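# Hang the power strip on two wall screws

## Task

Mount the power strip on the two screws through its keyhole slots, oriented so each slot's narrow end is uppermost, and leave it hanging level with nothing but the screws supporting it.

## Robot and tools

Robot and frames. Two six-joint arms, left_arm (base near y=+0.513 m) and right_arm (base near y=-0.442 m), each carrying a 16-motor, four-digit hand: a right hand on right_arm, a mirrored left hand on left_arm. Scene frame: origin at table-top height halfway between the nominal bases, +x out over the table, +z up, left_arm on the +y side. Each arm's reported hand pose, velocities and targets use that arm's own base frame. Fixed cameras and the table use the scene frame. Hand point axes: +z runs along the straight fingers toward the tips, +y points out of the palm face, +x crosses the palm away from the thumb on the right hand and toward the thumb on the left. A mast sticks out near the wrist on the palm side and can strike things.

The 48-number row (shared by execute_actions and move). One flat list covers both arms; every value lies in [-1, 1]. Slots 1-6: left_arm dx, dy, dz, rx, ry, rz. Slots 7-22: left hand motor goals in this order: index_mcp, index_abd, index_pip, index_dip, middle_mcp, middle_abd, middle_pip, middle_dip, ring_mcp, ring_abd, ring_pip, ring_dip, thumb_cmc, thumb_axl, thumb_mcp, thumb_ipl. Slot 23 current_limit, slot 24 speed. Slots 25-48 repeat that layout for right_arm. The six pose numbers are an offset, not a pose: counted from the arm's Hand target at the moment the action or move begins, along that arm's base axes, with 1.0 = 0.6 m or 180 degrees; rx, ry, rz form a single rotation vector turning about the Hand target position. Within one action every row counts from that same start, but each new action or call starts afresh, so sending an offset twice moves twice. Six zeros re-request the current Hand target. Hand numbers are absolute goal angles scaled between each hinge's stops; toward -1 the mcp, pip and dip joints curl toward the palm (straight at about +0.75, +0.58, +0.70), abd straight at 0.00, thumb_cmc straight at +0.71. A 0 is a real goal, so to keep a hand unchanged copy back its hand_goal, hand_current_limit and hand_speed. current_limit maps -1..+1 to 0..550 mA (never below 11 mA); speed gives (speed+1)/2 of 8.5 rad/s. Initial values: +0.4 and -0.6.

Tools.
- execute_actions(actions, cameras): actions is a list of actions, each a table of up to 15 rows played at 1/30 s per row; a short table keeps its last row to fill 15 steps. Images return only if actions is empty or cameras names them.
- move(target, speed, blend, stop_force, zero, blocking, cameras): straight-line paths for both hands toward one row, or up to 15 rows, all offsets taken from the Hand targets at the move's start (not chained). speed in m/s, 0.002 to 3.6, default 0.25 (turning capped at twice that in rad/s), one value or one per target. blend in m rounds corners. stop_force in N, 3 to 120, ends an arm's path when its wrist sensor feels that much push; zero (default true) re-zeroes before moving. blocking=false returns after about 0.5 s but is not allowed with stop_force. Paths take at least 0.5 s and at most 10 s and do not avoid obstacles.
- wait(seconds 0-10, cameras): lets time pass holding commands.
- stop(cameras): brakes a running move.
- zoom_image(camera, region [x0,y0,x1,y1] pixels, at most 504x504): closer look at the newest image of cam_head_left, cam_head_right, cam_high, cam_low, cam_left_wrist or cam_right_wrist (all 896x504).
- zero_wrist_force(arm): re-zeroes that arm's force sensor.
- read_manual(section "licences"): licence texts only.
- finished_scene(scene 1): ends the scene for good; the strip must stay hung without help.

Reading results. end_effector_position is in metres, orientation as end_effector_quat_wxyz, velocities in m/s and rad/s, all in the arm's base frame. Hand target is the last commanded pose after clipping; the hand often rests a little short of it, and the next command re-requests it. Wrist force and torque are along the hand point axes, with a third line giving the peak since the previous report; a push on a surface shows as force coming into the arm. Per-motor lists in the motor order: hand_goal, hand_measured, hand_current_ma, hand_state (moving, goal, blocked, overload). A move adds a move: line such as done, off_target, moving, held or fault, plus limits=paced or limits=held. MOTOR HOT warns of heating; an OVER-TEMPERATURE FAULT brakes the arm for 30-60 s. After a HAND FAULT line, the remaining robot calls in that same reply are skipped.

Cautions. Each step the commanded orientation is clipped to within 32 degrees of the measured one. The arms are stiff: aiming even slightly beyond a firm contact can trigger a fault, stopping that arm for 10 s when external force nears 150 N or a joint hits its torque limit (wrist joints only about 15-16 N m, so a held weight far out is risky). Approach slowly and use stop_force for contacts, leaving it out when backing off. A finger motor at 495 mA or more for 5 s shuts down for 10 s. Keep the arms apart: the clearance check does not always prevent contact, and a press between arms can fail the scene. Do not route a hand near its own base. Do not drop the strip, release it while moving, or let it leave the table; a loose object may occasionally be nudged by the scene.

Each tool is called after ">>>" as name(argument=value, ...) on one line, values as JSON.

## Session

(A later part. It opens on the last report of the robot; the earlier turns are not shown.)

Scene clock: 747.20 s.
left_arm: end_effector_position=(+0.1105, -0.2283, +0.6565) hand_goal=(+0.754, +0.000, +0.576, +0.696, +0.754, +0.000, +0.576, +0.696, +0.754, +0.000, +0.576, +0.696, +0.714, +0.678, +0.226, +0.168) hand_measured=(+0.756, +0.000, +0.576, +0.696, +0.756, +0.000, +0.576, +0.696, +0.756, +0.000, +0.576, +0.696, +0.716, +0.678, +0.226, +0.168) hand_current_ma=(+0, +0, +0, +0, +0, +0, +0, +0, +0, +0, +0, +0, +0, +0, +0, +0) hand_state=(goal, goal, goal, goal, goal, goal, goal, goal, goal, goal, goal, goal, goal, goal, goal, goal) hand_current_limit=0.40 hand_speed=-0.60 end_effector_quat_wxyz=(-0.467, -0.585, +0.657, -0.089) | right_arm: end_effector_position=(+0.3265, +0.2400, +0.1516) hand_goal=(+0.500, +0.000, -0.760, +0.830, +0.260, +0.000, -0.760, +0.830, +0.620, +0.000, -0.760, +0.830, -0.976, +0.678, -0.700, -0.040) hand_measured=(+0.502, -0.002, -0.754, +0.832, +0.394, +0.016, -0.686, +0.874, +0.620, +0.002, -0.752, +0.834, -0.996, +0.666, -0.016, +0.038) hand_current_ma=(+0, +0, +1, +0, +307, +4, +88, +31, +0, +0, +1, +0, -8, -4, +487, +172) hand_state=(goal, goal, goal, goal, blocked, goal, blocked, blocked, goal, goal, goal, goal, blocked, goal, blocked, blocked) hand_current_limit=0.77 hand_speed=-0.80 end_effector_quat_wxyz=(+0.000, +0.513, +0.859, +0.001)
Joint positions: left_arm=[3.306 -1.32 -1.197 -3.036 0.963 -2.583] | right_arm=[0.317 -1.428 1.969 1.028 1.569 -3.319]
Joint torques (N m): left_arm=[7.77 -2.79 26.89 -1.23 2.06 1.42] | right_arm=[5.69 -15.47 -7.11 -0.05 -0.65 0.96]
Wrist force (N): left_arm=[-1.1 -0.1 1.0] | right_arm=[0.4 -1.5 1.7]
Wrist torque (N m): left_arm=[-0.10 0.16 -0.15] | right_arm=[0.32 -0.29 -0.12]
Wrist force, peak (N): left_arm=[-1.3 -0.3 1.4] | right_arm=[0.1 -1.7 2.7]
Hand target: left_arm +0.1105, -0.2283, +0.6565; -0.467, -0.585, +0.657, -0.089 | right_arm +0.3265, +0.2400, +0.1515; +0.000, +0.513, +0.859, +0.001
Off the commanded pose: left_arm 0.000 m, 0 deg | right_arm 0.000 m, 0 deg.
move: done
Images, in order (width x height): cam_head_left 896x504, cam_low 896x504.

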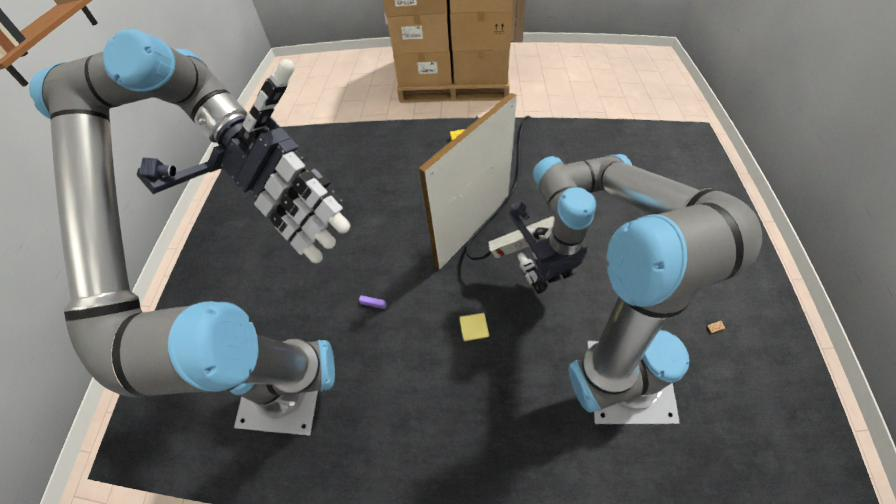

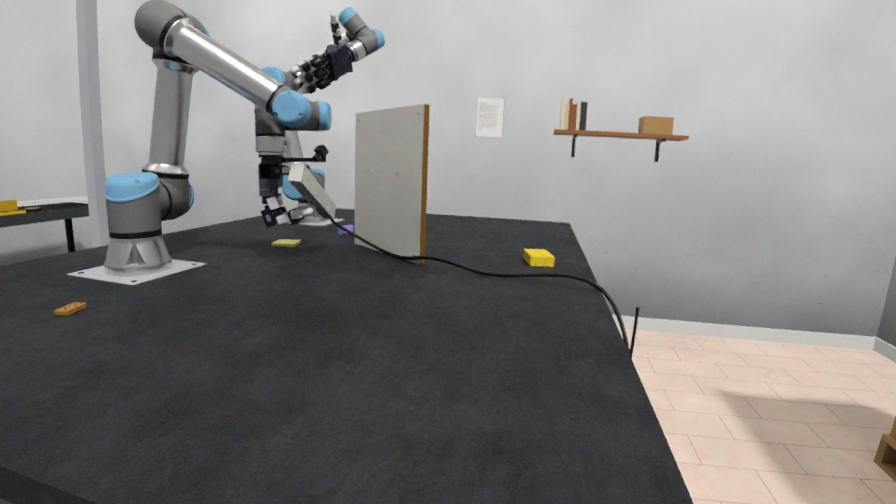

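>>> move(target=[0,0,0,0,0,0,0.754,0,0.576,0.696,0.754,0,0.576,0.696,0.754,0,0.576,0.696,0.714,0.678,0.226,0.168,0.4,-0.6,0,0,-0.05,0,0,0,0.5,0,-0.76,0.83,0.26,0,-0.76,0.83,0.62,0,-0.76,0.83,-0.976,0.677,-0.7,-0.04,0.77,-0.8], speed=0.03, stop_force=6, cameras=["cam_low","cam_head_left"])

>>> zoom_image(camera="cam_low", region=[240, 120, 400, 270])

Scene clock: 749.50 s.
left_arm: end_effector_position=(+0.1105, -0.2283, +0.6565) hand_goal=(+0.754, +0.000, +0.576, +0.696, +0.754, +0.000, +0.576, +0.696, +0.754, +0.000, +0.576, +0.696, +0.714, +0.678, +0.226, +0.168) hand_measured=(+0.756, +0.000, +0.576, +0.696, +0.756, +0.000, +0.576, +0.696, +0.756, +0.000, +0.576, +0.696, +0.716, +0.678, +0.226, +0.168) hand_current_ma=(+0, +0, +0, +0, +0, +0, +0, +0, +0, +0, +0, +0, +0, +0, +0, +0) hand_state=(goal, goal, goal, goal, goal, goal, goal, goal, goal, goal, goal, goal, goal, goal, goal, goal) hand_current_limit=0.40 hand_speed=-0.60 end_effector_quat_wxyz=(-0.467, -0.585, +0.657, -0.089) | right_arm: end_effector_position=(+0.3265, +0.2400, +0.1215) hand_goal=(+0.500, +0.000, -0.760, +0.830, +0.260, +0.000, -0.760, +0.830, +0.620, +0.000, -0.760, +0.830, -0.976, +0.678, -0.700, -0.040) hand_measured=(+0.502, -0.002, -0.754, +0.832, +0.396, +0.016, -0.682, +0.876, +0.620, +0.002, -0.752, +0.834, -0.996, +0.668, -0.020, +0.036) hand_current_ma=(+0, +0, +1, +0, +318, +4, +97, +34, +0, +0, +1, +0, -8, -3, +487, +165) hand_state=(goal, goal, goal, goal, blocked, goal, blocked, blocked, goal, goal, goal, goal, blocked, goal, blocked, blocked) hand_current_limit=0.77 hand_speed=-0.80 end_effector_quat_wxyz=(+0.000, +0.513, +0.859, +0.001)
Joint positions: left_arm=[3.306 -1.32 -1.197 -3.036 0.963 -2.583] | right_arm=[0.317 -1.386 2.01 0.945 1.569 -3.319]
Joint torques (N m): left_arm=[7.44 -2.82 26.39 -1.38 1.88 1.27] | right_arm=[8.71 -17.25 -7.18 0.11 -1.1 0.57]
Wrist force (N): left_arm=[-1.2 0.0 1.1] | right_arm=[0.4 -1.7 1.5]
Wrist torque (N m): left_arm=[-0.09 0.19 -0.17] | right_arm=[0.26 -0.26 -0.12]
Wrist force, peak (N): left_arm=[-1.3 -0.4 1.5] | right_arm=[0.1 -1.8 2.5]
Hand target: left_arm +0.1105, -0.2283, +0.6565; -0.467, -0.585, +0.657, -0.089 | right_arm +0.3265, +0.2400, +0.1215; +0.000, +0.513, +0.859, +0.001
Off the commanded pose: left_arm 0.000 m, 0 deg | right_arm 0.000 m, 0 deg.
move: done
Images, in order (width x height): cam_head_left 896x504, cam_low 896x504.

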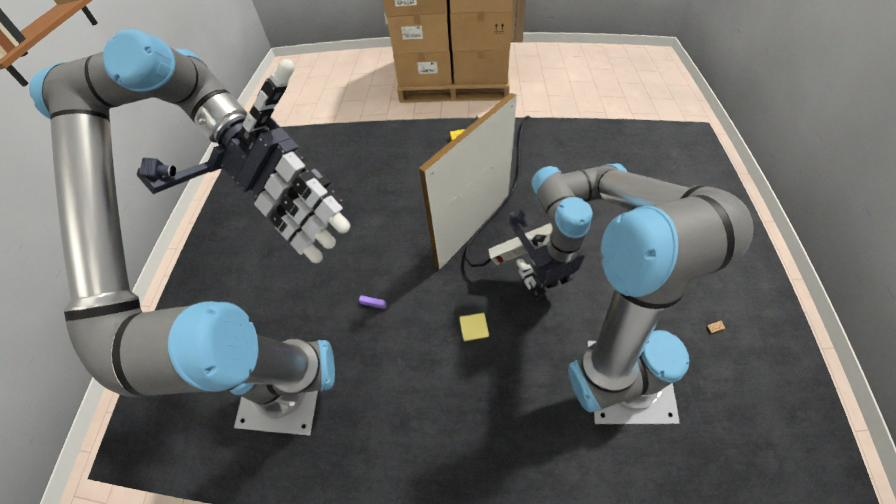

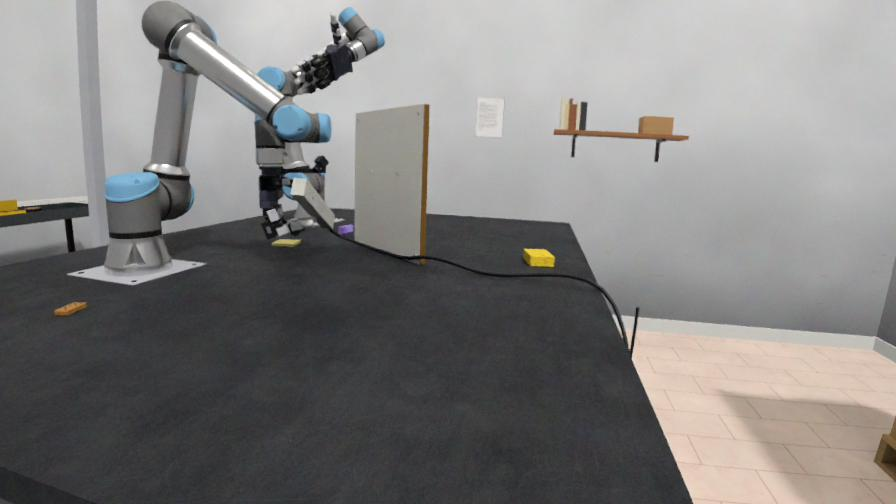

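Scaled by 3.150 from the camera's 896x504 image, which has a finer 1280x720 frame.

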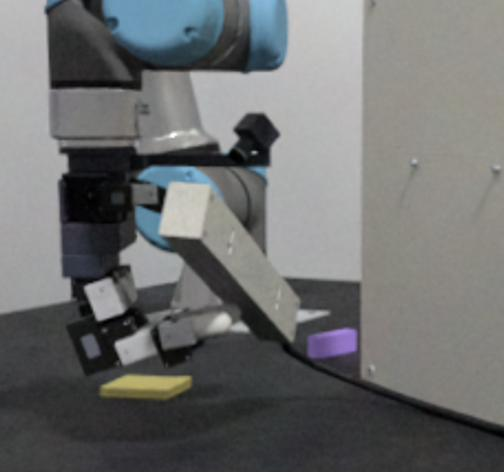

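>>> move(target=[0,0,0,0,0,0,0.754,0,0.576,0.696,0.754,0,0.576,0.696,0.754,0,0.576,0.696,0.714,0.678,0.226,0.168,0.4,-0.6,0,0,-0.033,0,0,0,0.6,0,-0.76,0.83,0.26,0,-0.76,0.83,0.62,0,-0.76,0.83,-0.976,0.677,-0.7,-0.04,0.77,-0.8], speed=0.03, stop_force=6, cameras=["cam_low","cam_head_left"])

>>> zoom_image(camera="cam_low", region=[240, 120, 400, 270])

>>> zoom_image(camera="cam_head_left", region=[430, 180, 640, 340])

Scene clock: 751.57 s.
left_arm: end_effector_position=(+0.1105, -0.2283, +0.6565) hand_goal=(+0.754, +0.000, +0.576, +0.696, +0.754, +0.000, +0.576, +0.696, +0.754, +0.000, +0.576, +0.696, +0.714, +0.678, +0.226, +0.168) hand_measured=(+0.756, +0.000, +0.576, +0.696, +0.756, +0.000, +0.576, +0.696, +0.756, +0.000, +0.576, +0.696, +0.716, +0.678, +0.226, +0.168) hand_current_ma=(+0, +0, +0, +0, +0, +0, +0, +0, +0, +0, +0, +0, +0, +0, +0, +0) hand_state=(goal, goal, goal, goal, goal, goal, goal, goal, goal, goal, goal, goal, goal, goal, goal, goal) hand_current_limit=0.40 hand_speed=-0.60 end_effector_quat_wxyz=(-0.467, -0.585, +0.657, -0.089) | right_arm: end_effector_position=(+0.3265, +0.2400, +0.1017) hand_goal=(+0.600, +0.000, -0.760, +0.830, +0.260, +0.000, -0.760, +0.830, +0.620, +0.000, -0.760, +0.830, -0.976, +0.678, -0.700, -0.040) hand_measured=(+0.600, -0.002, -0.754, +0.832, +0.400, +0.016, -0.678, +0.878, +0.620, +0.002, -0.752, +0.834, -0.996, +0.670, -0.024, +0.036) hand_current_ma=(+0, +0, +1, +0, +330, +4, +106, +37, +0, +0, +1, +0, -8, -1, +487, +159) hand_state=(goal, goal, goal, goal, blocked, goal, blocked, blocked, goal, goal, goal, goal, blocked, goal, blocked, blocked) hand_current_limit=0.77 hand_speed=-0.80 end_effector_quat_wxyz=(+0.000, +0.513, +0.859, +0.001)
Joint positions: left_arm=[3.306 -1.32 -1.197 -3.036 0.963 -2.583] | right_arm=[0.317 -1.354 2.033 0.89 1.569 -3.319]
Joint torques (N m): left_arm=[7.25 -3.42 26.16 -1.07 2.05 1.37] | right_arm=[6.18 -17.4 -6.78 0.01 -0.94 0.2]
Wrist force (N): left_arm=[-1.3 -0.2 1.1] | right_arm=[0.4 -1.5 1.8]
Wrist torque (N m): left_arm=[-0.13 0.20 -0.16] | right_arm=[0.29 -0.25 -0.11]
Wrist force, peak (N): left_arm=[-1.6 -0.3 1.1] | right_arm=[0.1 -1.8 2.4]
Hand target: left_arm +0.1105, -0.2283, +0.6565; -0.467, -0.585, +0.657, -0.089 | right_arm +0.3265, +0.2400, +0.1017; +0.000, +0.513, +0.859, +0.001
Off the commanded pose: left_arm 0.000 m, 0 deg | right_arm 0.000 m, 0 deg.
move: done
Images, in order (width x height): cam_head_left 896x504, cam_low 896x504.

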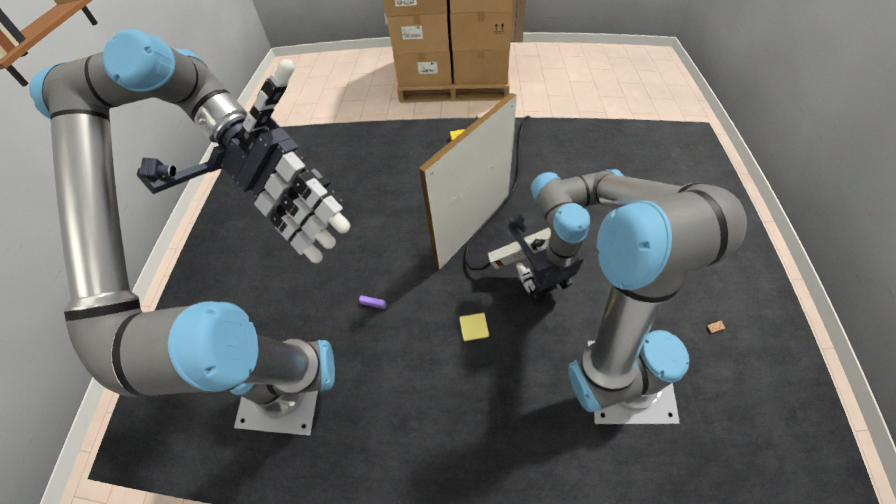

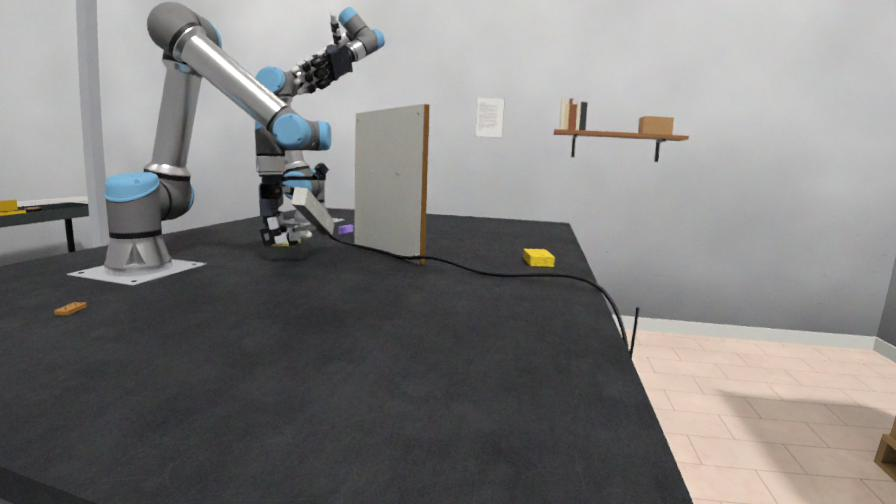

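Scaled by 3.150 from the camera's 896x504 image, which has a finer 1280x720 frame.

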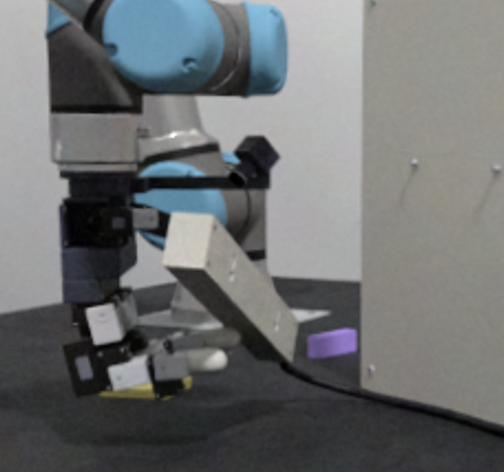

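Scaled by 2.400 from the camera's 896x504 image, which has a finer 1280x720 frame.

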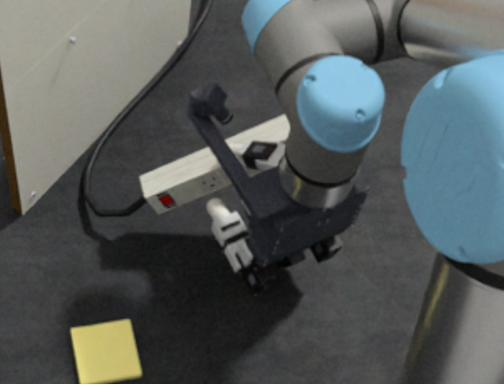

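>>> move(target=[0,0,0,0,0,0,0.754,0,0.576,0.696,0.754,0,0.576,0.696,0.754,0,0.576,0.696,0.714,0.678,0.226,0.168,0.4,-0.6,0,0,0.035,0.1467,0.079,0,0.5,0,-0.76,0.83,0.26,0,-0.76,0.83,0.62,0,-0.76,0.83,-0.976,0.677,-0.7,-0.04,0.77,-0.8], speed=0.12, cameras=["cam_low","cam_head_left"])

>>> zoom_image(camera="cam_low", region=[240, 120, 400, 270])

>>> zoom_image(camera="cam_head_left", region=[430, 180, 640, 340])

Scene clock: 755.80 s.
left_arm: end_effector_position=(+0.1105, -0.2283, +0.6565) hand_goal=(+0.754, +0.000, +0.576, +0.696, +0.754, +0.000, +0.576, +0.696, +0.754, +0.000, +0.576, +0.696, +0.714, +0.678, +0.226, +0.168) hand_measured=(+0.756, +0.000, +0.576, +0.696, +0.756, +0.000, +0.576, +0.696, +0.756, +0.000, +0.576, +0.696, +0.716, +0.678, +0.226, +0.168) hand_current_ma=(+0, +0, +0, +0, +0, +0, +0, +0, +0, +0, +0, +0, +0, +0, +0, +0) hand_state=(goal, goal, goal, goal, goal, goal, goal, goal, goal, goal, goal, goal, goal, goal, goal, goal) hand_current_limit=0.40 hand_speed=-0.60 end_effector_quat_wxyz=(-0.467, -0.585, +0.657, -0.089) | right_arm: end_effector_position=(+0.3265, +0.2401, +0.1227) hand_goal=(+0.500, +0.000, -0.760, +0.830, +0.260, +0.000, -0.760, +0.830, +0.620, +0.000, -0.760, +0.830, -0.976, +0.678, -0.700, -0.040) hand_measured=(+0.510, -0.002, -0.754, +0.832, +0.400, +0.016, -0.678, +0.878, +0.620, +0.002, -0.752, +0.834, -0.992, +0.674, -0.024, +0.034) hand_current_ma=(+2, +0, +1, +0, +334, +4, +107, +38, +0, +0, +1, +0, -5, -1, +487, +158) hand_state=(goal, goal, goal, goal, blocked, goal, blocked, blocked, goal, goal, goal, goal, goal, goal, blocked, blocked) hand_current_limit=0.77 hand_speed=-0.80 end_effector_quat_wxyz=(-0.222, +0.495, +0.829, +0.134)
Joint positions: left_arm=[3.306 -1.32 -1.197 -3.036 0.963 -2.583] | right_arm=[-0.061 -1.33 2.095 1.1 1.129 -3.762]
Joint torques (N m): left_arm=[6.97 -2.45 27.14 -1.16 1.94 1.23] | right_arm=[-8.77 -16.5 -4.45 5.1 -3.77 -2.12]
Wrist force (N): left_arm=[-1.3 -0.2 1.0] | right_arm=[-1.3 -1.3 1.3]
Wrist torque (N m): left_arm=[-0.11 0.19 -0.17] | right_arm=[0.38 -0.24 0.00]
Wrist force, peak (N): left_arm=[-1.3 0.0 1.5] | right_arm=[-2.2 -1.6 2.0]
Hand target: left_arm +0.1105, -0.2283, +0.6565; -0.467, -0.585, +0.657, -0.089 | right_arm +0.3265, +0.2400, +0.1227; -0.222, +0.495, +0.829, +0.134
Off the commanded pose: left_arm 0.000 m, 0 deg | right_arm 0.000 m, 0 deg.
move: done
Images, in order (width x height): cam_head_left 896x504, cam_low 896x504.

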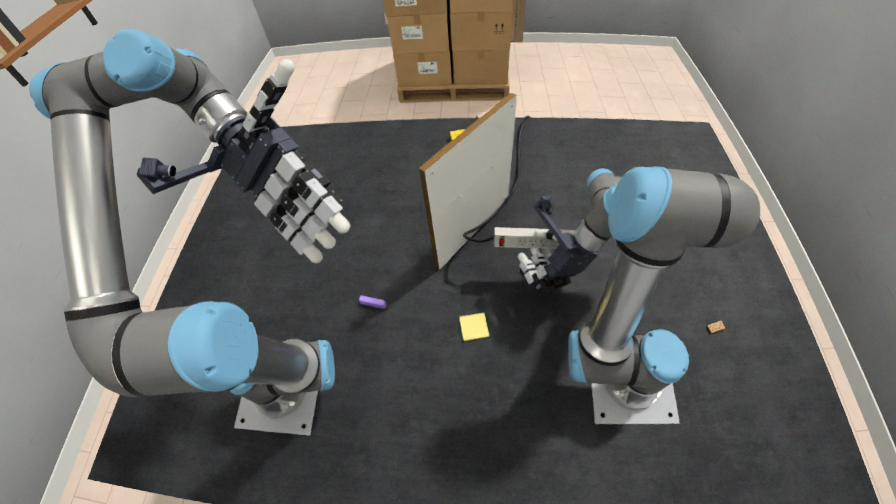

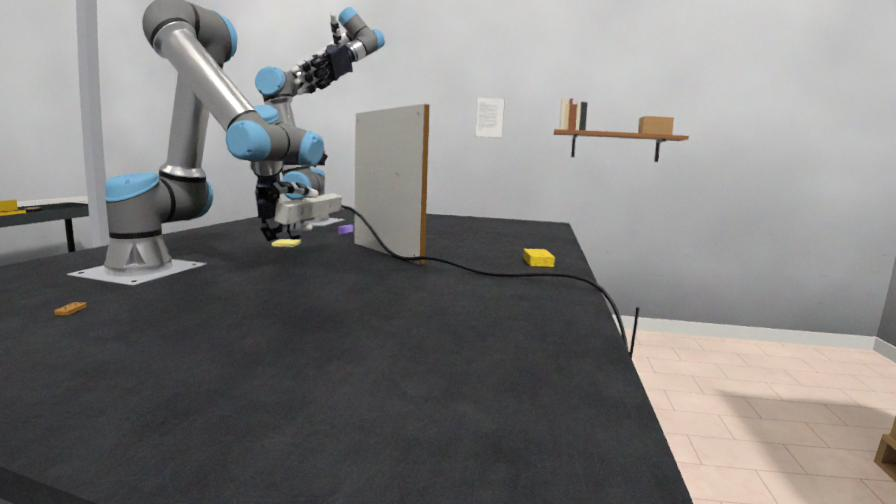

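Scaled by 3.150 from the camera's 896x504 image, which has a finer 1280x720 frame.

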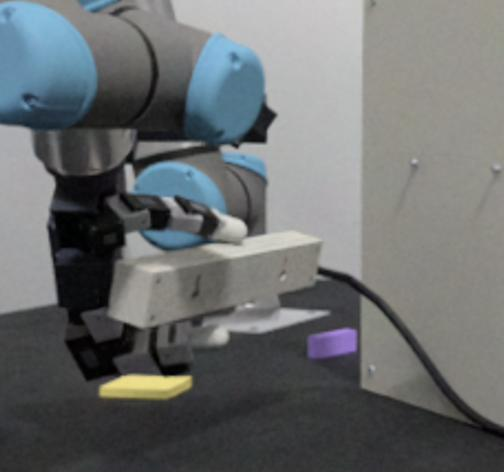

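Scaled by 2.400 from the camera's 896x504 image, which has a finer 1280x720 frame.

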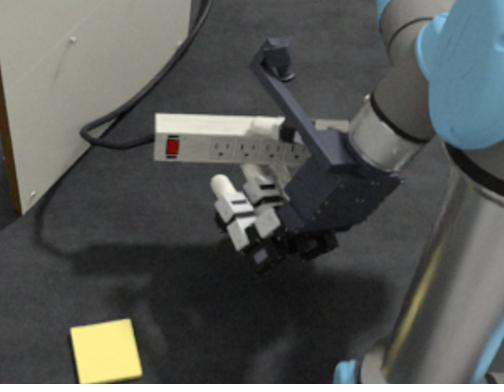

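>>> move(target=[0,0,0,0,0,0,0.754,0,0.576,0.696,0.754,0,0.576,0.696,0.754,0,0.576,0.696,0.714,0.678,0.226,0.168,0.4,-0.6,0,0,0,0,0,0,0.5,0,-0.76,0.83,0.26,0,-0.76,0.83,0.48,0,-0.76,0.83,-0.976,0.677,-0.7,-0.04,0.77,-0.93], cameras=["cam_low"])

>>> zoom_image(camera="cam_low", region=[250, 150, 370, 260])

Scene clock: 757.10 s.
left_arm: end_effector_position=(+0.1105, -0.2283, +0.6565) hand_goal=(+0.754, +0.000, +0.576, +0.696, +0.754, +0.000, +0.576, +0.696, +0.754, +0.000, +0.576, +0.696, +0.714, +0.678, +0.226, +0.168) hand_measured=(+0.756, +0.000, +0.576, +0.696, +0.756, +0.000, +0.576, +0.696, +0.756, +0.000, +0.576, +0.696, +0.716, +0.678, +0.226, +0.168) hand_current_ma=(+0, +0, +0, +0, +0, +0, +0, +0, +0, +0, +0, +0, +0, +0, +0, +0) hand_state=(goal, goal, goal, goal, goal, goal, goal, goal, goal, goal, goal, goal, goal, goal, goal, goal) hand_current_limit=0.40 hand_speed=-0.60 end_effector_quat_wxyz=(-0.467, -0.585, +0.657, -0.089) | right_arm: end_effector_position=(+0.3265, +0.2400, +0.1227) hand_goal=(+0.500, +0.000, -0.760, +0.830, +0.260, +0.000, -0.760, +0.830, +0.480, +0.000, -0.760, +0.830, -0.976, +0.678, -0.700, -0.040) hand_measured=(+0.510, -0.002, -0.754, +0.832, +0.400, +0.016, -0.678, +0.878, +0.490, +0.002, -0.752, +0.834, -0.992, +0.674, -0.024, +0.034) hand_current_ma=(+2, +0, +1, +0, +334, +4, +107, +38, +2, +0, +1, +0, -5, -1, +487, +158) hand_state=(goal, goal, goal, goal, blocked, goal, blocked, blocked, goal, goal, goal, goal, goal, goal, blocked, blocked) hand_current_limit=0.77 hand_speed=-0.93 end_effector_quat_wxyz=(-0.222, +0.495, +0.829, +0.134)
Joint positions: left_arm=[3.306 -1.32 -1.197 -3.036 0.963 -2.583] | right_arm=[-0.061 -1.33 2.095 1.1 1.129 -3.763]
Joint torques (N m): left_arm=[7.54 -2.86 26.1 -1.23 1.82 1.22] | right_arm=[-8.85 -16.64 -4.58 5.26 -3.31 -2.11]
Wrist force (N): left_arm=[-1.3 -0.2 1.0] | right_arm=[-2.1 -1.4 2.1]
Wrist torque (N m): left_arm=[-0.10 0.18 -0.17] | right_arm=[0.38 -0.25 0.01]
Wrist force, peak (N): left_arm=[-1.4 -0.4 1.3] | right_arm=[-2.1 -1.4 2.3]
Hand target: left_arm +0.1105, -0.2283, +0.6565; -0.467, -0.585, +0.657, -0.089 | right_arm +0.3265, +0.2400, +0.1227; -0.222, +0.495, +0.829, +0.134
Off the commanded pose: left_arm 0.000 m, 0 deg | right_arm 0.000 m, 0 deg.
move: done
Images, in order (width x height): cam_low 896x504.

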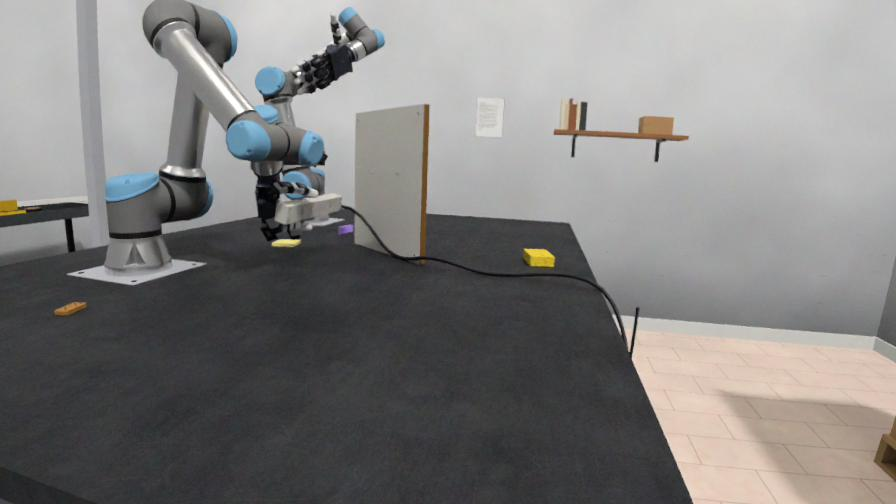

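Scaled by 4.200 from the camera's 896x504 image, which has a finer 1280x720 frame.

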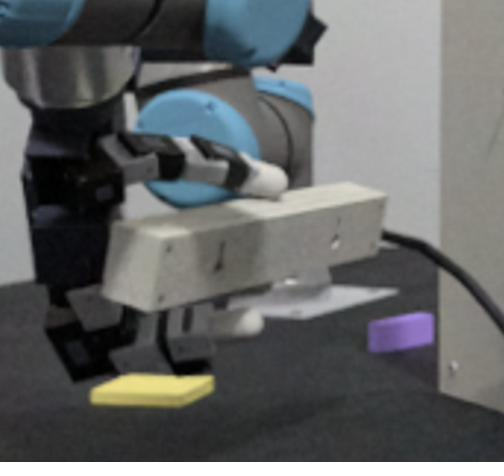

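>>> move(target=[0,0,0,0,0,0,0.754,0,0.576,0.696,0.754,0,0.576,0.696,0.754,0,0.576,0.696,0.714,0.678,0.226,0.168,0.4,-0.6,0,0,0,0,0,0,0.5,0,-0.76,0.83,0.26,0,-0.76,0.83,0.38,0,-0.76,0.83,-0.976,0.677,-0.7,-0.04,0.77,-0.93], cameras=["cam_low","cam_head_left"])

>>> zoom_image(camera="cam_low", region=[250, 150, 370, 260])

>>> zoom_image(camera="cam_head_left", region=[480, 200, 620, 310])

Scene clock: 758.07 s.
left_arm: end_effector_position=(+0.1105, -0.2283, +0.6565) hand_goal=(+0.754, +0.000, +0.576, +0.696, +0.754, +0.000, +0.576, +0.696, +0.754, +0.000, +0.576, +0.696, +0.714, +0.678, +0.226, +0.168) hand_measured=(+0.756, +0.000, +0.576, +0.696, +0.756, +0.000, +0.576, +0.696, +0.756, +0.000, +0.576, +0.696, +0.716, +0.678, +0.226, +0.168) hand_current_ma=(+0, +0, +0, +0, +0, +0, +0, +0, +0, +0, +0, +0, +0, +0, +0, +0) hand_state=(goal, goal, goal, goal, goal, goal, goal, goal, goal, goal, goal, goal, goal, goal, goal, goal) hand_current_limit=0.40 hand_speed=-0.60 end_effector_quat_wxyz=(-0.467, -0.585, +0.657, -0.089) | right_arm: end_effector_position=(+0.3265, +0.2400, +0.1227) hand_goal=(+0.500, +0.000, -0.760, +0.830, +0.260, +0.000, -0.760, +0.830, +0.380, +0.000, -0.760, +0.830, -0.976, +0.678, -0.700, -0.040) hand_measured=(+0.510, -0.002, -0.754, +0.832, +0.400, +0.016, -0.678, +0.878, +0.392, +0.002, -0.752, +0.834, -0.992, +0.674, -0.024, +0.034) hand_current_ma=(+2, +0, +1, +0, +334, +4, +107, +38, +3, +0, +1, +0, -5, -1, +487, +158) hand_state=(goal, goal, goal, goal, blocked, goal, blocked, blocked, goal, goal, goal, goal, goal, goal, blocked, blocked) hand_current_limit=0.77 hand_speed=-0.93 end_effector_quat_wxyz=(-0.222, +0.495, +0.829, +0.134)
Joint positions: left_arm=[3.306 -1.32 -1.197 -3.036 0.963 -2.583] | right_arm=[-0.061 -1.33 2.095 1.1 1.129 -3.763]
Joint torques (N m): left_arm=[6.77 -3.29 26.63 -1.21 1.87 1.37] | right_arm=[-9.36 -16.19 -4.21 5.21 -3.24 -2.14]
Wrist force (N): left_arm=[-1.3 0.0 0.9] | right_arm=[-1.9 -1.4 1.7]
Wrist torque (N m): left_arm=[-0.07 0.19 -0.17] | right_arm=[0.38 -0.22 -0.01]
Wrist force, peak (N): left_arm=[-1.5 0.0 1.4] | right_arm=[-2.1 -1.3 2.1]
Hand target: left_arm +0.1105, -0.2283, +0.6565; -0.467, -0.585, +0.657, -0.089 | right_arm +0.3265, +0.2400, +0.1227; -0.222, +0.495, +0.829, +0.134
Off the commanded pose: left_arm 0.000 m, 0 deg | right_arm 0.000 m, 0 deg.
move: done
Images, in order (width x height): cam_head_left 896x504, cam_low 896x504.

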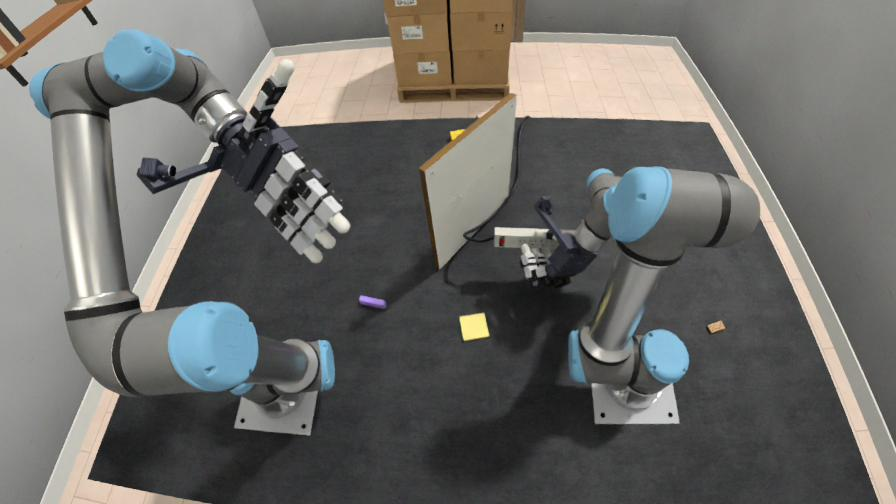

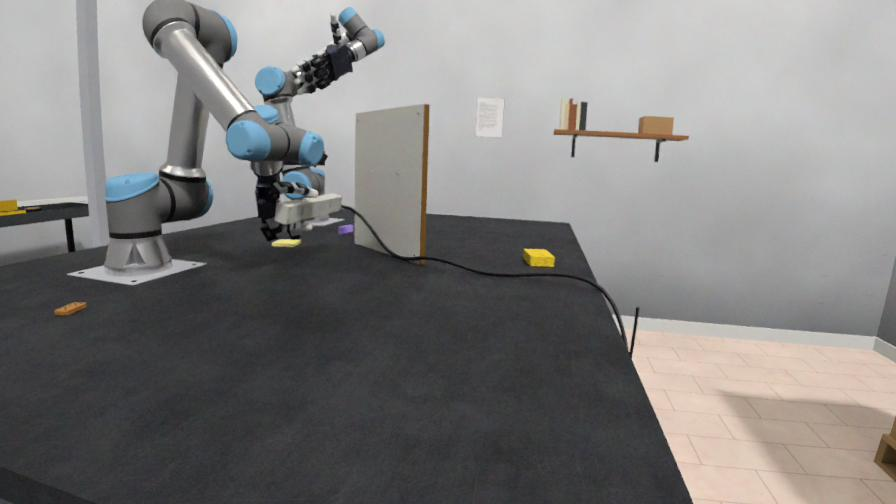

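Scaled by 4.200 from the camera's 896x504 image, which has a finer 1280x720 frame.

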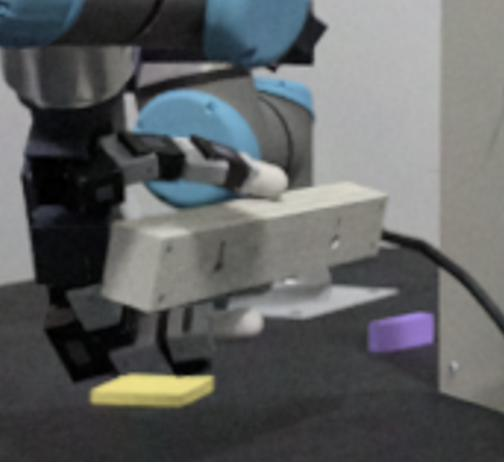

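Scaled by 3.600 from the camera's 896x504 image, which has a finer 1280x720 frame.

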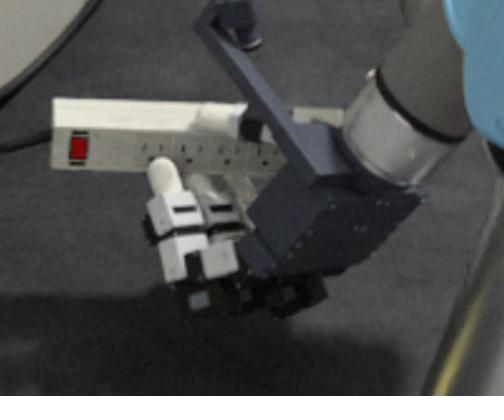

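>>> move(target=[0,0,0,0,0,0,0.754,0,0.576,0.696,0.754,0,0.576,0.696,0.754,0,0.576,0.696,0.714,0.678,0.226,0.168,0.4,-0.6,0,0,-0.045,-0.0461,0.1293,-0.0605,0.6,0,-0.76,0.83,0.26,0,-0.76,0.83,0.85,0,-0.76,0.83,-0.976,0.677,-0.7,-0.04,0.77,-0.7], speed=0.12, cameras=["cam_low","cam_head_left"])

>>> zoom_image(camera="cam_low", region=[250, 150, 370, 260])

Scene clock: 762.93 s.
left_arm: end_effector_position=(+0.1105, -0.2283, +0.6565) hand_goal=(+0.754, +0.000, +0.576, +0.696, +0.754, +0.000, +0.576, +0.696, +0.754, +0.000, +0.576, +0.696, +0.714, +0.678, +0.226, +0.168) hand_measured=(+0.756, +0.000, +0.576, +0.696, +0.756, +0.000, +0.576, +0.696, +0.756, +0.000, +0.576, +0.696, +0.716, +0.678, +0.226, +0.168) hand_current_ma=(+0, +0, +0, +0, +0, +0, +0, +0, +0, +0, +0, +0, +0, +0, +0, +0) hand_state=(goal, goal, goal, goal, goal, goal, goal, goal, goal, goal, goal, goal, goal, goal, goal, goal) hand_current_limit=0.40 hand_speed=-0.60 end_effector_quat_wxyz=(-0.467, -0.585, +0.657, -0.089) | right_arm: end_effector_position=(+0.3265, +0.2400, +0.0958) hand_goal=(+0.600, +0.000, -0.760, +0.830, +0.260, +0.000, -0.760, +0.830, +0.850, +0.000, -0.760, +0.830, -0.976, +0.678, -0.700, -0.040) hand_measured=(+0.600, -0.002, -0.754, +0.832, +0.400, +0.016, -0.676, +0.878, +0.848, +0.002, -0.752, +0.834, -0.988, +0.674, -0.024, +0.034) hand_current_ma=(+0, +0, +1, +0, +336, +4, +111, +40, +0, +0, +1, +0, -3, +0, +487, +158) hand_state=(goal, goal, goal, goal, blocked, goal, blocked, blocked, goal, goal, goal, goal, goal, goal, blocked, blocked) hand_current_limit=0.77 hand_speed=-0.70 end_effector_quat_wxyz=(-0.335, +0.602, +0.725, -0.008)
Joint positions: left_arm=[3.306 -1.32 -1.197 -3.036 0.963 -2.583] | right_arm=[0.036 -1.133 1.928 1.33 1.149 -3.41]
Joint torques (N m): left_arm=[7.21 -3.45 27.35 -1.22 2 1.23] | right_arm=[10.13 -24.98 -16.81 5.48 -2.81 1.29]
Wrist force (N): left_arm=[-1.4 0.0 1.1] | right_arm=[-2.0 0.1 1.2]
Wrist torque (N m): left_arm=[-0.08 0.20 -0.18] | right_arm=[0.30 -0.17 0.02]
Wrist force, peak (N): left_arm=[-1.6 -0.2 1.3] | right_arm=[-2.1 -1.3 2.2]
Hand target: left_arm +0.1105, -0.2283, +0.6565; -0.467, -0.585, +0.657, -0.089 | right_arm +0.3265, +0.2400, +0.0957; -0.335, +0.603, +0.724, -0.008
Off the commanded pose: left_arm 0.000 m, 0 deg | right_arm 0.000 m, 0 deg.
move: done
Images, in order (width x height): cam_head_left 896x504, cam_low 896x504.

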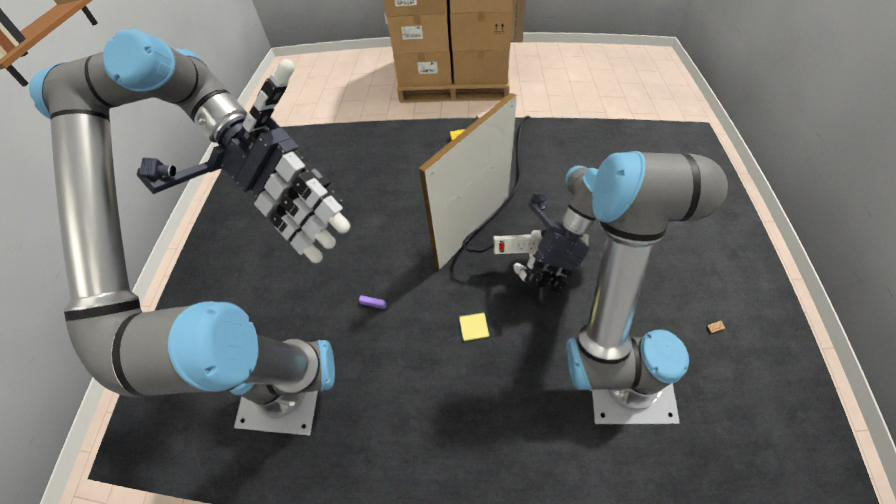

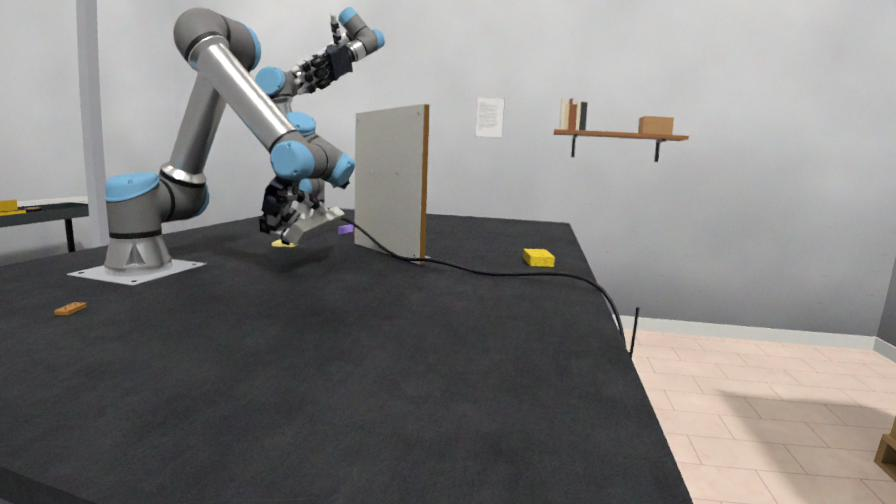

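Scaled by 4.200 from the camera's 896x504 image, which has a finer 1280x720 frame.

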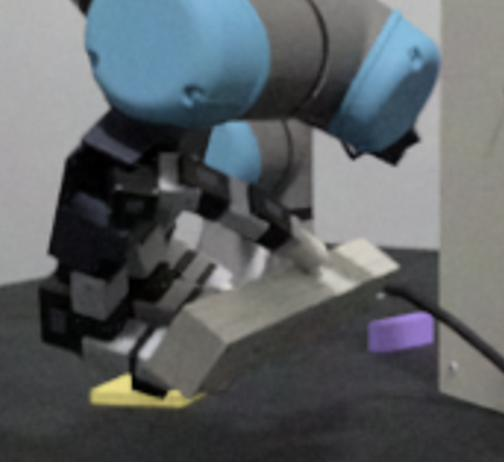

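>>> move(target=[0,0,0,0,0,0,0.754,0,0.576,0.696,0.754,0,0.576,0.696,0.754,0,0.576,0.696,0.714,0.678,0.226,0.168,0.4,-0.6,0,0,-0.035,-0.0461,0.1293,-0.0605,0.6,0,-0.76,0.83,0.26,0,-0.76,0.83,0.85,0,-0.76,0.83,-0.976,0.677,-0.7,-0.04,0.77,-0.7], speed=0.12, cameras=["cam_low","cam_head_left"])

>>> zoom_image(camera="cam_low", region=[250, 150, 370, 260])

Scene clock: 765.63 s.
left_arm: end_effector_position=(+0.1105, -0.2283, +0.6565) hand_goal=(+0.754, +0.000, +0.576, +0.696, +0.754, +0.000, +0.576, +0.696, +0.754, +0.000, +0.576, +0.696, +0.714, +0.678, +0.226, +0.168) hand_measured=(+0.756, +0.000, +0.576, +0.696, +0.756, +0.000, +0.576, +0.696, +0.756, +0.000, +0.576, +0.696, +0.716, +0.678, +0.226, +0.168) hand_current_ma=(+0, +0, +0, +0, +0, +0, +0, +0, +0, +0, +0, +0, +0, +0, +0, +0) hand_state=(goal, goal, goal, goal, goal, goal, goal, goal, goal, goal, goal, goal, goal, goal, goal, goal) hand_current_limit=0.40 hand_speed=-0.60 end_effector_quat_wxyz=(-0.467, -0.585, +0.657, -0.089) | right_arm: end_effector_position=(+0.3265, +0.2400, +0.0748) hand_goal=(+0.600, +0.000, -0.760, +0.830, +0.260, +0.000, -0.760, +0.830, +0.850, +0.000, -0.760, +0.830, -0.976, +0.678, -0.700, -0.040) hand_measured=(+0.598, -0.002, -0.754, +0.832, +0.400, +0.016, -0.674, +0.880, +0.846, +0.002, -0.754, +0.832, -0.988, +0.674, -0.024, +0.034) hand_current_ma=(+0, +0, +1, +0, +336, +4, +113, +41, +0, +0, +1, +0, -3, +0, +487, +158) hand_state=(goal, goal, goal, goal, blocked, goal, blocked, blocked, goal, goal, goal, goal, goal, goal, blocked, blocked) hand_current_limit=0.77 hand_speed=-0.70 end_effector_quat_wxyz=(-0.429, +0.677, +0.580, -0.149)
Joint positions: left_arm=[3.306 -1.32 -1.197 -3.036 0.963 -2.583] | right_arm=[0.069 -0.923 1.778 1.566 1.099 -3.136]
Joint torques (N m): left_arm=[7.03 -2.62 26.57 -1.17 1.89 1.21] | right_arm=[10.82 -31.34 -16.28 5.65 -2.54 1.41]
Wrist force (N): left_arm=[-1.3 -0.3 1.1] | right_arm=[-1.3 1.2 -0.2]
Wrist torque (N m): left_arm=[-0.13 0.19 -0.16] | right_arm=[0.27 -0.06 0.12]
Wrist force, peak (N): left_arm=[-1.5 -0.3 1.5] | right_arm=[-1.7 1.8 0.1]
Hand target: left_arm +0.1105, -0.2283, +0.6565; -0.467, -0.585, +0.657, -0.089 | right_arm +0.3265, +0.2400, +0.0747; -0.429, +0.677, +0.580, -0.149
Off the commanded pose: left_arm 0.000 m, 0 deg | right_arm 0.000 m, 0 deg.
move: done
Images, in order (width x height): cam_head_left 896x504, cam_low 896x504.

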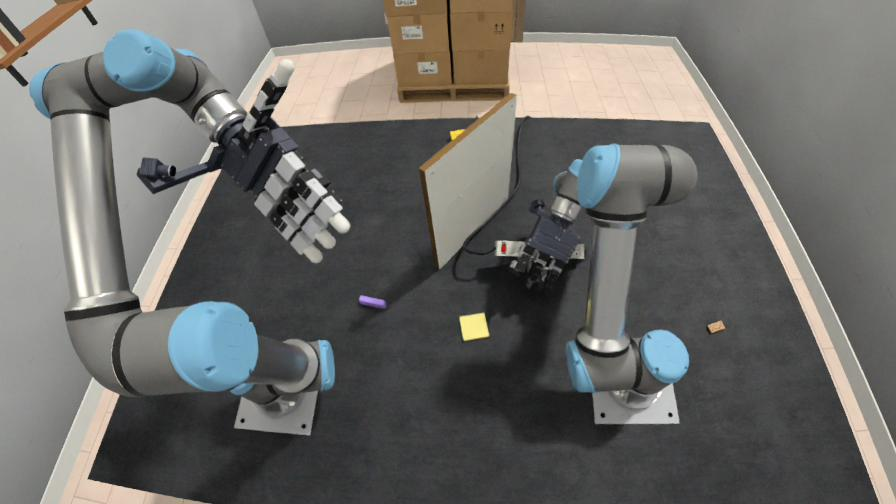

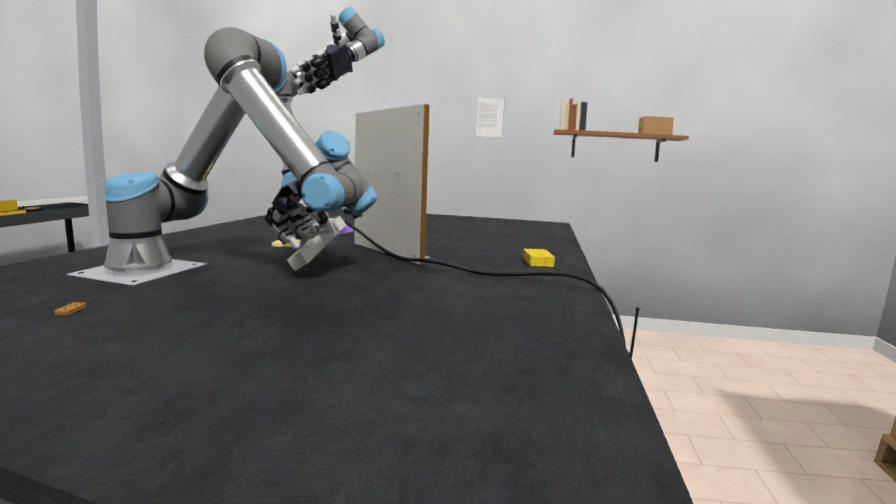

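Scaled by 4.200 from the camera's 896x504 image, which has a finer 1280x720 frame.

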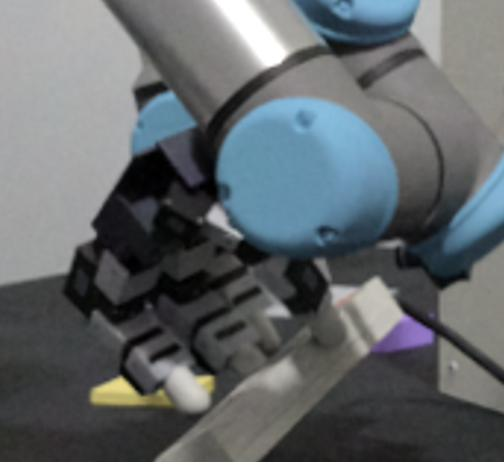

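>>> move(target=[0,0,0,0,0,0,0.754,0,0.576,0.696,0.754,0,0.576,0.696,0.754,0,0.576,0.696,0.714,0.678,0.226,0.168,0.4,-0.6,0,0,-0.036,-0.0461,0.1293,-0.0605,0.6,0,-0.76,0.83,0.26,0,-0.76,0.83,0.85,0,-0.76,0.83,-0.976,0.677,-0.7,-0.04,0.77,-0.7], speed=0.12, cameras=["cam_low","cam_head_left"])

>>> zoom_image(camera="cam_low", region=[250, 170, 370, 280])

>>> zoom_image(camera="cam_head_left", region=[430, 180, 640, 340])

Scene clock: 768.40 s.
left_arm: end_effector_position=(+0.1105, -0.2283, +0.6565) hand_goal=(+0.754, +0.000, +0.576, +0.696, +0.754, +0.000, +0.576, +0.696, +0.754, +0.000, +0.576, +0.696, +0.714, +0.678, +0.226, +0.168) hand_measured=(+0.756, +0.000, +0.576, +0.696, +0.756, +0.000, +0.576, +0.696, +0.756, +0.000, +0.576, +0.696, +0.716, +0.678, +0.226, +0.168) hand_current_ma=(+0, +0, +0, +0, +0, +0, +0, +0, +0, +0, +0, +0, +0, +0, +0, +0) hand_state=(goal, goal, goal, goal, goal, goal, goal, goal, goal, goal, goal, goal, goal, goal, goal, goal) hand_current_limit=0.40 hand_speed=-0.60 end_effector_quat_wxyz=(-0.467, -0.585, +0.657, -0.089) | right_arm: end_effector_position=(+0.3265, +0.2400, +0.0532) hand_goal=(+0.600, +0.000, -0.760, +0.830, +0.260, +0.000, -0.760, +0.830, +0.850, +0.000, -0.760, +0.830, -0.976, +0.678, -0.700, -0.040) hand_measured=(+0.596, -0.002, -0.756, +0.832, +0.400, +0.038, -0.674, +0.880, +0.844, +0.002, -0.756, +0.832, -1.000, +0.624, -0.032, +0.034) hand_current_ma=(+0, +0, +0, +0, +336, +19, +113, +41, -1, +0, +0, +0, -10, -70, +487, +158) hand_state=(goal, goal, goal, goal, blocked, blocked, blocked, blocked, goal, goal, goal, goal, blocked, blocked, blocked, blocked) hand_current_limit=0.77 hand_speed=-0.70 end_effector_quat_wxyz=(-0.499, +0.713, +0.403, -0.282)
Joint positions: left_arm=[3.306 -1.32 -1.197 -3.036 0.963 -2.583] | right_arm=[0.06 -0.714 1.67 1.769 1.011 -2.911]
Joint torques (N m): left_arm=[6.14 -3.13 26.39 -1.15 1.81 1.2] | right_arm=[-9.69 -37.67 -14.29 4.97 -2.58 1.32]
Wrist force (N): left_arm=[-1.0 -0.2 1.1] | right_arm=[-0.5 -1.0 -1.6]
Wrist torque (N m): left_arm=[-0.12 0.16 -0.14] | right_arm=[0.10 -0.22 0.07]
Wrist force, peak (N): left_arm=[-1.5 -0.1 1.3] | right_arm=[-1.7 1.9 -0.1]
Hand target: left_arm +0.1105, -0.2283, +0.6565; -0.467, -0.585, +0.657, -0.089 | right_arm +0.3265, +0.2400, +0.0531; -0.499, +0.713, +0.403, -0.283
Off the commanded pose: left_arm 0.000 m, 0 deg | right_arm 0.000 m, 0 deg.
move: done
Images, in order (width x height): cam_head_left 896x504, cam_low 896x504.

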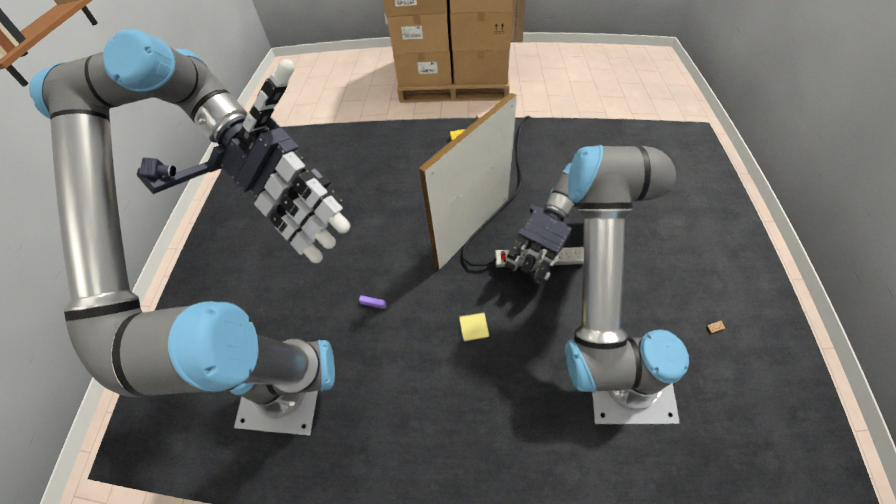

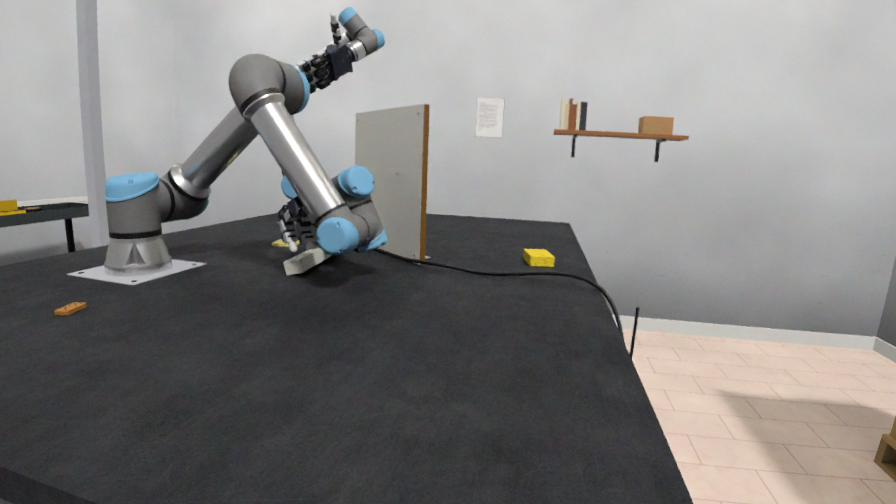

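Scaled by 4.200 from the camera's 896x504 image, which has a finer 1280x720 frame.

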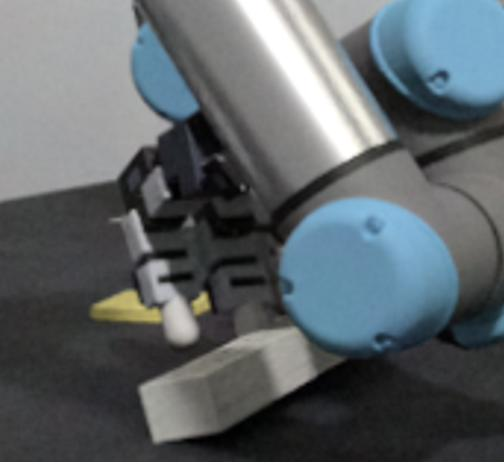

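Scaled by 2.400 from the camera's 896x504 image, which has a finer 1280x720 frame.

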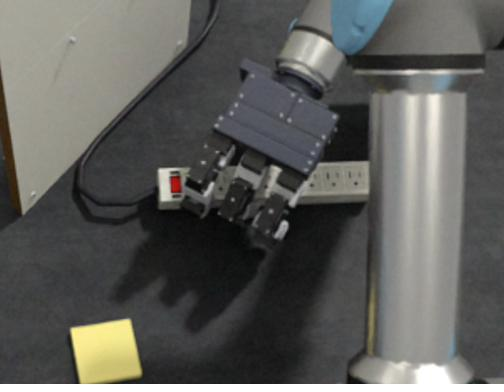

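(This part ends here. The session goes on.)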